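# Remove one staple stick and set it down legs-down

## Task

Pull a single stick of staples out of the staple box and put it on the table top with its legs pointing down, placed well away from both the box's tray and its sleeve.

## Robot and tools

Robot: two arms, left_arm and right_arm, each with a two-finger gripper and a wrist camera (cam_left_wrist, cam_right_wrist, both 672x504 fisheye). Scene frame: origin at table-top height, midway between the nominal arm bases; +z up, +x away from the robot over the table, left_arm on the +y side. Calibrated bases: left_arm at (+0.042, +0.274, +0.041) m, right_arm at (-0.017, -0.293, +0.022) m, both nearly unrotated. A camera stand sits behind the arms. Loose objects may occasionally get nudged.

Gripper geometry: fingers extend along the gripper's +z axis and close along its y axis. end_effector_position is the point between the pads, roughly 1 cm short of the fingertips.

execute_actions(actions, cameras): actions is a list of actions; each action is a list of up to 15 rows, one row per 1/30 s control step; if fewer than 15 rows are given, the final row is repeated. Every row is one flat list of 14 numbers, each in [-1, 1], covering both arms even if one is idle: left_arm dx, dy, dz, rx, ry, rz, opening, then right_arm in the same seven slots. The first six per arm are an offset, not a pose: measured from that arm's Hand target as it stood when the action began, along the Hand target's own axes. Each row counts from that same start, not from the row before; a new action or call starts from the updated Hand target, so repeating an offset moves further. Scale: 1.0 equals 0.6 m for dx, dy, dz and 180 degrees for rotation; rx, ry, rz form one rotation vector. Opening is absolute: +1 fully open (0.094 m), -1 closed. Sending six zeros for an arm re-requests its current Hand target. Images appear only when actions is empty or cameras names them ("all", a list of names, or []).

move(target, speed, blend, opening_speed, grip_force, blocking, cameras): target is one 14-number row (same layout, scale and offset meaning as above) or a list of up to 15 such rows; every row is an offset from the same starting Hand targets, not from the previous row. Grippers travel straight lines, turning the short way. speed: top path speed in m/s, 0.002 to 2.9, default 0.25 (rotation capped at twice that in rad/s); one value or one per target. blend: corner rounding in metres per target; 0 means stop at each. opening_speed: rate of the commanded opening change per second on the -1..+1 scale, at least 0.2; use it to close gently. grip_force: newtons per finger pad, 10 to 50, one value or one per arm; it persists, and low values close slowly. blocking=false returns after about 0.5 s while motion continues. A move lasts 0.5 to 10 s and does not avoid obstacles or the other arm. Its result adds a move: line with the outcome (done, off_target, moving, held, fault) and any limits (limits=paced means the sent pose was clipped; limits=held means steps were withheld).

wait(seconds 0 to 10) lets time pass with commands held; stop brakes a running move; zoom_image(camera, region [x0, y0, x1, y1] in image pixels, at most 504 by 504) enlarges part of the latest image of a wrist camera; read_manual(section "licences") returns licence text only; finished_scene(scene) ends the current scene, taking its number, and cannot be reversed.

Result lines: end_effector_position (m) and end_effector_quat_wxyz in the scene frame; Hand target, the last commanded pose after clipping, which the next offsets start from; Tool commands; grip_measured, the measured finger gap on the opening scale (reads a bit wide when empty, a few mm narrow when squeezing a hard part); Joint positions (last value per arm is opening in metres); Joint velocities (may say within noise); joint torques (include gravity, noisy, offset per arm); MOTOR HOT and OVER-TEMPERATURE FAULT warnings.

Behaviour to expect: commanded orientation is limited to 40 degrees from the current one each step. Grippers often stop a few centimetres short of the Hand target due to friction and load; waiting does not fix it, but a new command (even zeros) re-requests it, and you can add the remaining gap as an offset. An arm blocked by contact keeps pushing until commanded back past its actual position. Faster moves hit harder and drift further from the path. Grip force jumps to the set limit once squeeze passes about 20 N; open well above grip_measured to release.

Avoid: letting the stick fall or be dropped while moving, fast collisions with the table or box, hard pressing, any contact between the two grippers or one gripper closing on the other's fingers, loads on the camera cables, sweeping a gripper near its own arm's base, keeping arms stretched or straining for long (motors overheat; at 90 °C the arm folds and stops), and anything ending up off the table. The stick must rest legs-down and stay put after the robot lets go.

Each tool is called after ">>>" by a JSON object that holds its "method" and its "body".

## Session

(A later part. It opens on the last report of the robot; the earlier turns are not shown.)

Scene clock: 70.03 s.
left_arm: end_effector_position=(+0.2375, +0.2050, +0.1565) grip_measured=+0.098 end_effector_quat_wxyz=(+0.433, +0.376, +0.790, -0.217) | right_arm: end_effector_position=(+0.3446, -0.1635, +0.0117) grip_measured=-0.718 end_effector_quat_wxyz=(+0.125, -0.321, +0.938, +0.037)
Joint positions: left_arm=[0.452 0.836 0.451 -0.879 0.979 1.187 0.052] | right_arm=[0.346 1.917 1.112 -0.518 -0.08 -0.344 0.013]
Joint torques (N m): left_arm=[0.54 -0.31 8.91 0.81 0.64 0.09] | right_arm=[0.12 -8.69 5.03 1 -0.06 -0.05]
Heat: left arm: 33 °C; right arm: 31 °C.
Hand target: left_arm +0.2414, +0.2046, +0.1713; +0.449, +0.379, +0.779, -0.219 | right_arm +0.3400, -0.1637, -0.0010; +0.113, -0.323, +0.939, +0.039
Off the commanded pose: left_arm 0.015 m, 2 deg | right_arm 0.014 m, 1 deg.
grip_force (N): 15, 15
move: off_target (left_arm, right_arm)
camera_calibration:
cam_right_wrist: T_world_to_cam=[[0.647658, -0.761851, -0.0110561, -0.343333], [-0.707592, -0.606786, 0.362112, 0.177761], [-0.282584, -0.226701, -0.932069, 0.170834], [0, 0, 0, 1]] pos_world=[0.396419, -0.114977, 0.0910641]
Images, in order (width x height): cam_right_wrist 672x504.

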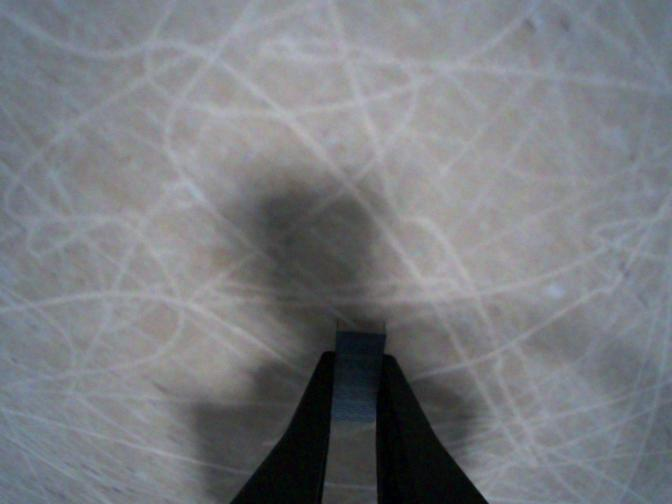

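Continue gently until contact.

>>> {"method": "move", "body": {"target": [0,0,0,0,0,0,0.1,0.001,0,0.005,0,0,0,-0.8], "speed": 0.03}}

>>> {"method": "move", "body": {"target": [0,0,0,0,0,0,0.1,0.001,0,0.004,0,0,0,-0.8], "speed": 0.03, "cameras": ["cam_right_wrist"]}}

Scene clock: 70.90 s.
left_arm: end_effector_position=(+0.2375, +0.2050, +0.1565) grip_measured=+0.098 end_effector_quat_wxyz=(+0.433, +0.376, +0.790, -0.217) | right_arm: end_effector_position=(+0.3471, -0.1627, +0.0124) grip_measured=-0.718 end_effector_quat_wxyz=(+0.130, -0.321, +0.938, +0.037)
Joint positions: left_arm=[0.452 0.836 0.451 -0.879 0.979 1.187 0.052] | right_arm=[0.346 1.917 1.112 -0.507 -0.08 -0.344 0.013]
Joint torques (N m): left_arm=[0.57 -0.27 8.91 0.8 0.64 0.09] | right_arm=[0.13 -8.21 4.68 1.02 -0.06 -0.04]
Heat: left arm: 33 °C; right arm: 31 °C.
Hand target: left_arm +0.2414, +0.2046, +0.1713; +0.449, +0.379, +0.779, -0.219 | right_arm +0.3401, -0.1636, -0.0041; +0.113, -0.323, +0.939, +0.039
Off the commanded pose: left_arm 0.015 m, 2 deg | right_arm 0.018 m, 2 deg.
grip_force (N): 15, 15
move: off_target (left_arm, right_arm)

Scene clock: 71.67 s.
left_arm: end_effector_position=(+0.2375, +0.2050, +0.1565) grip_measured=+0.098 end_effector_quat_wxyz=(+0.433, +0.376, +0.790, -0.217) | right_arm: end_effector_position=(+0.3459, -0.1631, +0.0090) grip_measured=-0.718 end_effector_quat_wxyz=(+0.128, -0.321, +0.938, +0.037)
Joint positions: left_arm=[0.452 0.836 0.451 -0.879 0.979 1.187 0.052] | right_arm=[0.346 1.922 1.106 -0.499 -0.08 -0.344 0.013]
Joint torques (N m): left_arm=[0.55 -0.29 8.91 0.81 0.64 0.08] | right_arm=[0.12 -8.23 4.83 0.99 -0.07 -0.04]
Heat: left arm: 34 °C; right arm: 31 °C.
Hand target: left_arm +0.2414, +0.2046, +0.1713; +0.449, +0.379, +0.779, -0.219 | right_arm +0.3400, -0.1637, -0.0066; +0.113, -0.323, +0.939, +0.039
Off the commanded pose: left_arm 0.015 m, 2 deg | right_arm 0.017 m, 2 deg.
grip_force (N): 15, 15
move: off_target (left_arm, right_arm)
camera_calibration:
cam_right_wrist: T_world_to_cam=[[0.647728, -0.761823, -0.00857044, -0.343908], [-0.709782, -0.607493, 0.356597, 0.180497], [-0.27687, -0.224895, -0.934219, 0.167061], [0, 0, 0, 1]] pos_world=[0.397126, -0.114775, 0.0887593]
Images, in order (width x height): cam_right_wrist 672x504.

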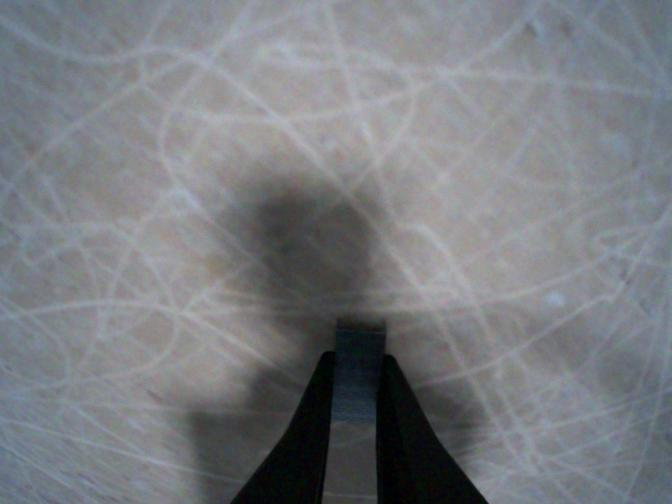

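>>> {"method": "move", "body": {"target": [0,0,0,0,0,0,0.1,0.001,0,0.004,0,0,0,-0.8], "speed": 0.03, "cameras": ["cam_right_wrist"]}}

>>> {"method": "zoom_image", "body": {"camera": "cam_right_wrist", "region": [290, 280, 430, 450]}}

Scene clock: 72.47 s.
left_arm: end_effector_position=(+0.2375, +0.2050, +0.1565) grip_measured=+0.098 end_effector_quat_wxyz=(+0.433, +0.376, +0.790, -0.217) | right_arm: end_effector_position=(+0.3471, -0.1627, +0.0087) grip_measured=-0.718 end_effector_quat_wxyz=(+0.130, -0.321, +0.938, +0.037)
Joint positions: left_arm=[0.452 0.836 0.451 -0.879 0.979 1.187 0.052] | right_arm=[0.346 1.924 1.106 -0.492 -0.08 -0.344 0.013]
Joint torques (N m): left_arm=[0.55 -0.31 8.91 0.8 0.64 0.08] | right_arm=[0.12 -7.95 4.52 1.02 -0.06 -0.04]
Heat: left arm: 34 °C; right arm: 31 °C.
Hand target: left_arm +0.2414, +0.2046, +0.1713; +0.449, +0.379, +0.779, -0.219 | right_arm +0.3400, -0.1637, -0.0091; +0.113, -0.323, +0.939, +0.039
Off the commanded pose: left_arm 0.015 m, 2 deg | right_arm 0.019 m, 2 deg.
grip_force (N): 15, 15
move: off_target (left_arm, right_arm)
camera_calibration:
cam_right_wrist: T_world_to_cam=[[0.64775, -0.761823, -0.00678071, -0.344432], [-0.711347, -0.60797, 0.352644, 0.182243], [-0.272775, -0.223602, -0.935733, 0.166029], [0, 0, 0, 1]] pos_world=[0.398032, -0.114473, 0.0887559]
Images, in order (width x height): cam_right_wrist 672x504.

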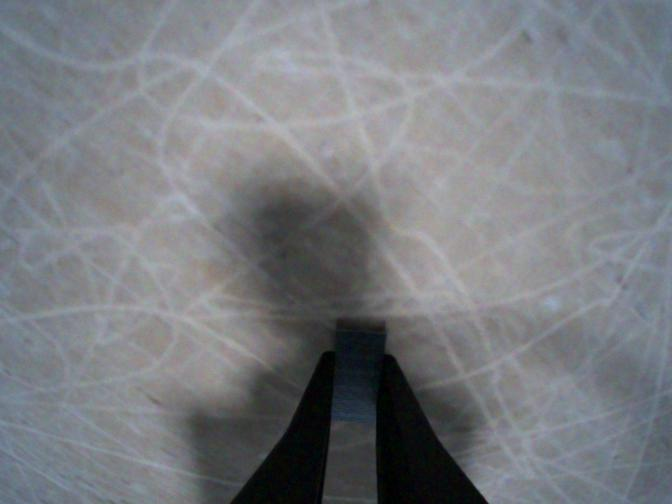

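Scaled by 2.965 from the camera's 672x504 image, which has a finer 960x720 frame.

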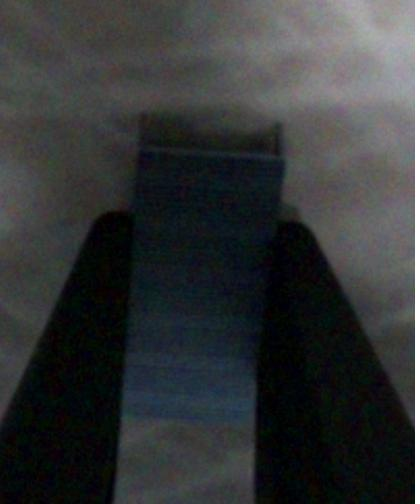

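>>> {"method": "move", "body": {"target": [0,0,0,0,0,0,0.1,0.001,0,0.006,0,0.005,0,-0.8], "speed": 0.03, "cameras": ["cam_right_wrist"]}}

>>> {"method": "zoom_image", "body": {"camera": "cam_right_wrist", "region": [290, 280, 430, 450]}}

Scene clock: 73.30 s.
left_arm: end_effector_position=(+0.2375, +0.2050, +0.1565) grip_measured=+0.098 end_effector_quat_wxyz=(+0.433, +0.376, +0.790, -0.217) | right_arm: end_effector_position=(+0.3469, -0.1628, +0.0082) grip_measured=-0.718 end_effector_quat_wxyz=(+0.129, -0.321, +0.938, +0.037)
Joint positions: left_arm=[0.452 0.836 0.451 -0.879 0.979 1.187 0.052] | right_arm=[0.346 1.926 1.106 -0.492 -0.08 -0.344 0.013]
Joint torques (N m): left_arm=[0.55 -0.29 8.9 0.81 0.64 0.09] | right_arm=[0.42 -6.72 5.5 0.93 0 -0.02]
Heat: left arm: 34 °C; right arm: 31 °C.
Hand target: left_arm +0.2414, +0.2046, +0.1713; +0.449, +0.379, +0.779, -0.219 | right_arm +0.3402, -0.1635, -0.0127; +0.105, -0.324, +0.940, +0.036
Off the commanded pose: left_arm 0.015 m, 2 deg | right_arm 0.022 m, 3 deg.
grip_force (N): 15, 15
move: off_target (left_arm, right_arm)
camera_calibration:
cam_right_wrist: T_world_to_cam=[[0.647716, -0.761847, -0.0073439, -0.344374], [-0.710876, -0.607792, 0.3539, 0.182175], [-0.274081, -0.224006, -0.935254, 0.165899], [0, 0, 0, 1]] pos_world=[0.39803, -0.114474, 0.088157]
Images, in order (width x height): cam_right_wrist 672x504.

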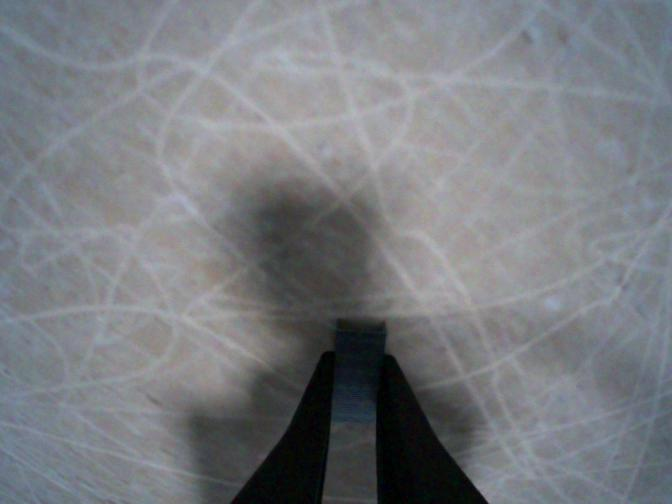

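Scaled by 2.965 from the camera's 672x504 image, which has a finer 960x720 frame.

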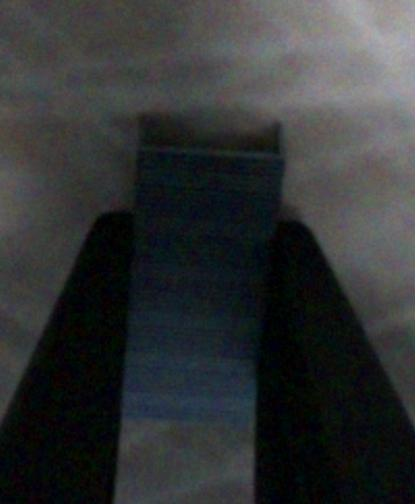

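>>> {"method": "move", "body": {"target": [[0,0,0,0,0,0,0.1,0,0,-0.006,0,-0.005,0,-0.8],[0,0,0,0,0,0,0.1,0,0,-0.006,0,-0.005,0,-0.5]], "speed": 0.03, "opening_speed": 0.2, "cameras": ["cam_right_wrist"]}}

>>> {"method": "zoom_image", "body": {"camera": "cam_right_wrist", "region": [290, 280, 430, 450]}}

Scene clock: 75.83 s.
left_arm: end_effector_position=(+0.2375, +0.2050, +0.1565) grip_measured=+0.098 end_effector_quat_wxyz=(+0.433, +0.376, +0.790, -0.217) | right_arm: end_effector_position=(+0.3496, -0.1619, +0.0089) grip_measured=-0.503 end_effector_quat_wxyz=(+0.135, -0.321, +0.937, +0.037)
Joint positions: left_arm=[0.452 0.836 0.451 -0.879 0.979 1.187 0.052] | right_arm=[0.346 1.926 1.106 -0.481 -0.08 -0.344 0.023]
Joint torques (N m): left_arm=[0.55 -0.29 8.9 0.8 0.64 0.08] | right_arm=[0.06 -8.24 4.38 0.94 -0.07 -0.05]
Heat: left arm: 34 °C; right arm: 30 °C.
Hand target: left_arm +0.2414, +0.2046, +0.1713; +0.449, +0.379, +0.779, -0.219 | right_arm +0.3396, -0.1640, -0.0092; +0.113, -0.323, +0.939, +0.039
Off the commanded pose: left_arm 0.015 m, 2 deg | right_arm 0.021 m, 3 deg.
grip_force (N): 15, 15
move: off_target (left_arm, right_arm); target 2's new opening was sent with right_arm's hand 0.019 m and 2 deg from that target
camera_calibration:
cam_right_wrist: T_world_to_cam=[[0.647866, -0.761747, -0.00324689, -0.345429], [-0.714558, -0.609197, 0.343927, 0.185439], [-0.263964, -0.220499, -0.938991, 0.164589], [0, 0, 0, 1]] pos_world=[0.399744, -0.113869, 0.0896483]
Images, in order (width x height): cam_right_wrist 672x504.

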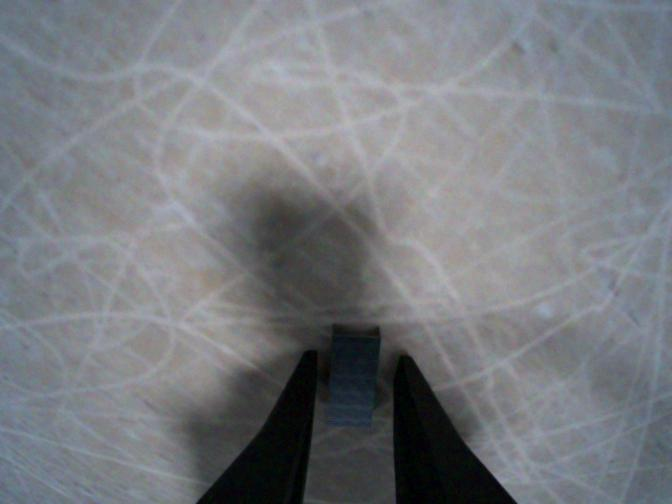

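Scaled by 2.965 from the camera's 672x504 image, which has a finer 960x720 frame.

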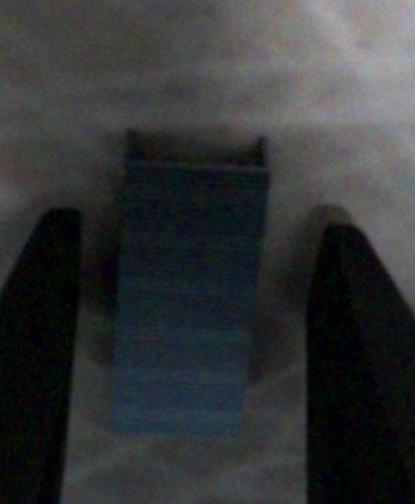

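Released cleanly. Lift straight up.

>>> {"method": "move", "body": {"target": [0,0,0,0,0,0,0.1,-0.045,0,-0.19,0,0,0,-0.5], "speed": 0.12, "cameras": ["all"]}}

>>> {"method": "zoom_image", "body": {"camera": "cam_right_wrist", "region": [270, 260, 430, 440]}}

Scene clock: 77.70 s.
left_arm: end_effector_position=(+0.2375, +0.2050, +0.1565) grip_measured=+0.098 end_effector_quat_wxyz=(+0.433, +0.376, +0.790, -0.217) | right_arm: end_effector_position=(+0.3360, -0.1661, +0.0927) grip_measured=-0.503 end_effector_quat_wxyz=(+0.097, -0.321, +0.941, +0.038)
Joint positions: left_arm=[0.452 0.836 0.451 -0.879 0.979 1.187 0.052] | right_arm=[0.346 1.808 1.331 -0.9 -0.08 -0.344 0.023]
Joint torques (N m): left_arm=[0.55 -0.29 8.92 0.8 0.64 0.09] | right_arm=[-0.02 -12.9 8.42 0.62 -0.06 -0.07]
Heat: left arm: 34 °C; right arm: 31 °C.
Hand target: left_arm +0.2414, +0.2046, +0.1713; +0.449, +0.379, +0.779, -0.219 | right_arm +0.3390, -0.1645, +0.1079; +0.113, -0.323, +0.939, +0.039
Off the commanded pose: left_arm 0.015 m, 2 deg | right_arm 0.016 m, 2 deg.
grip_force (N): 15, 15
move: off_target (left_arm, right_arm)
camera_calibration:
cam_left_wrist: T_world_to_cam=[[-0.747371, -0.663866, 0.0267874, 0.315957], [-0.634333, 0.700969, -0.325981, 0.0908901], [0.197631, -0.260621, -0.944997, 0.257872], [0, 0, 0, 1]] pos_world=[0.242828, 0.213249, 0.264853]
cam_right_wrist: T_world_to_cam=[[0.646526, -0.762183, -0.032893, -0.336521], [-0.687173, -0.600542, 0.408832, 0.13052], [-0.331358, -0.241717, -0.912017, 0.255299], [0, 0, 0, 1]] pos_world=[0.391855, -0.116397, 0.168407]

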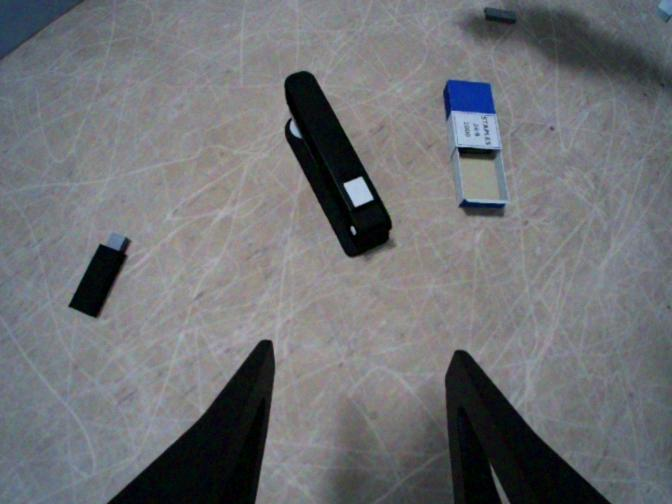

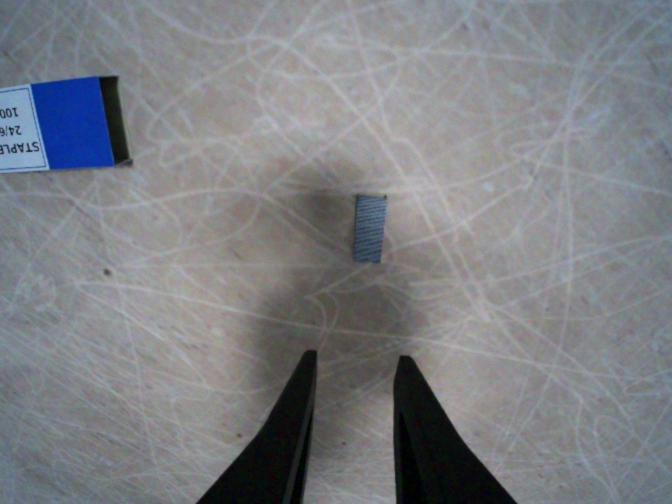

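Scaled by 2.800 from the camera's 672x504 image, which has a finer 960x720 frame.

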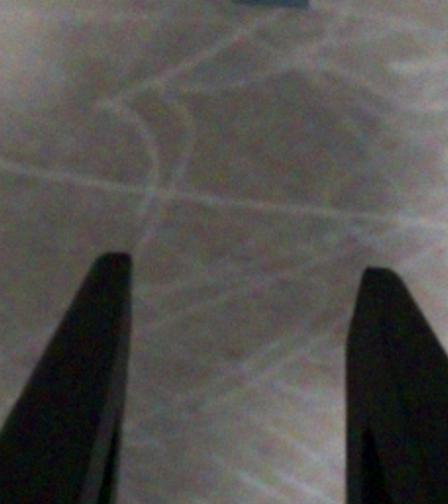

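Done: the stick is flat, legs down, and about 10 cm from the box.

>>> {"method": "finished_scene", "body": {"scene": 1}}

The scene is finished: the task was done.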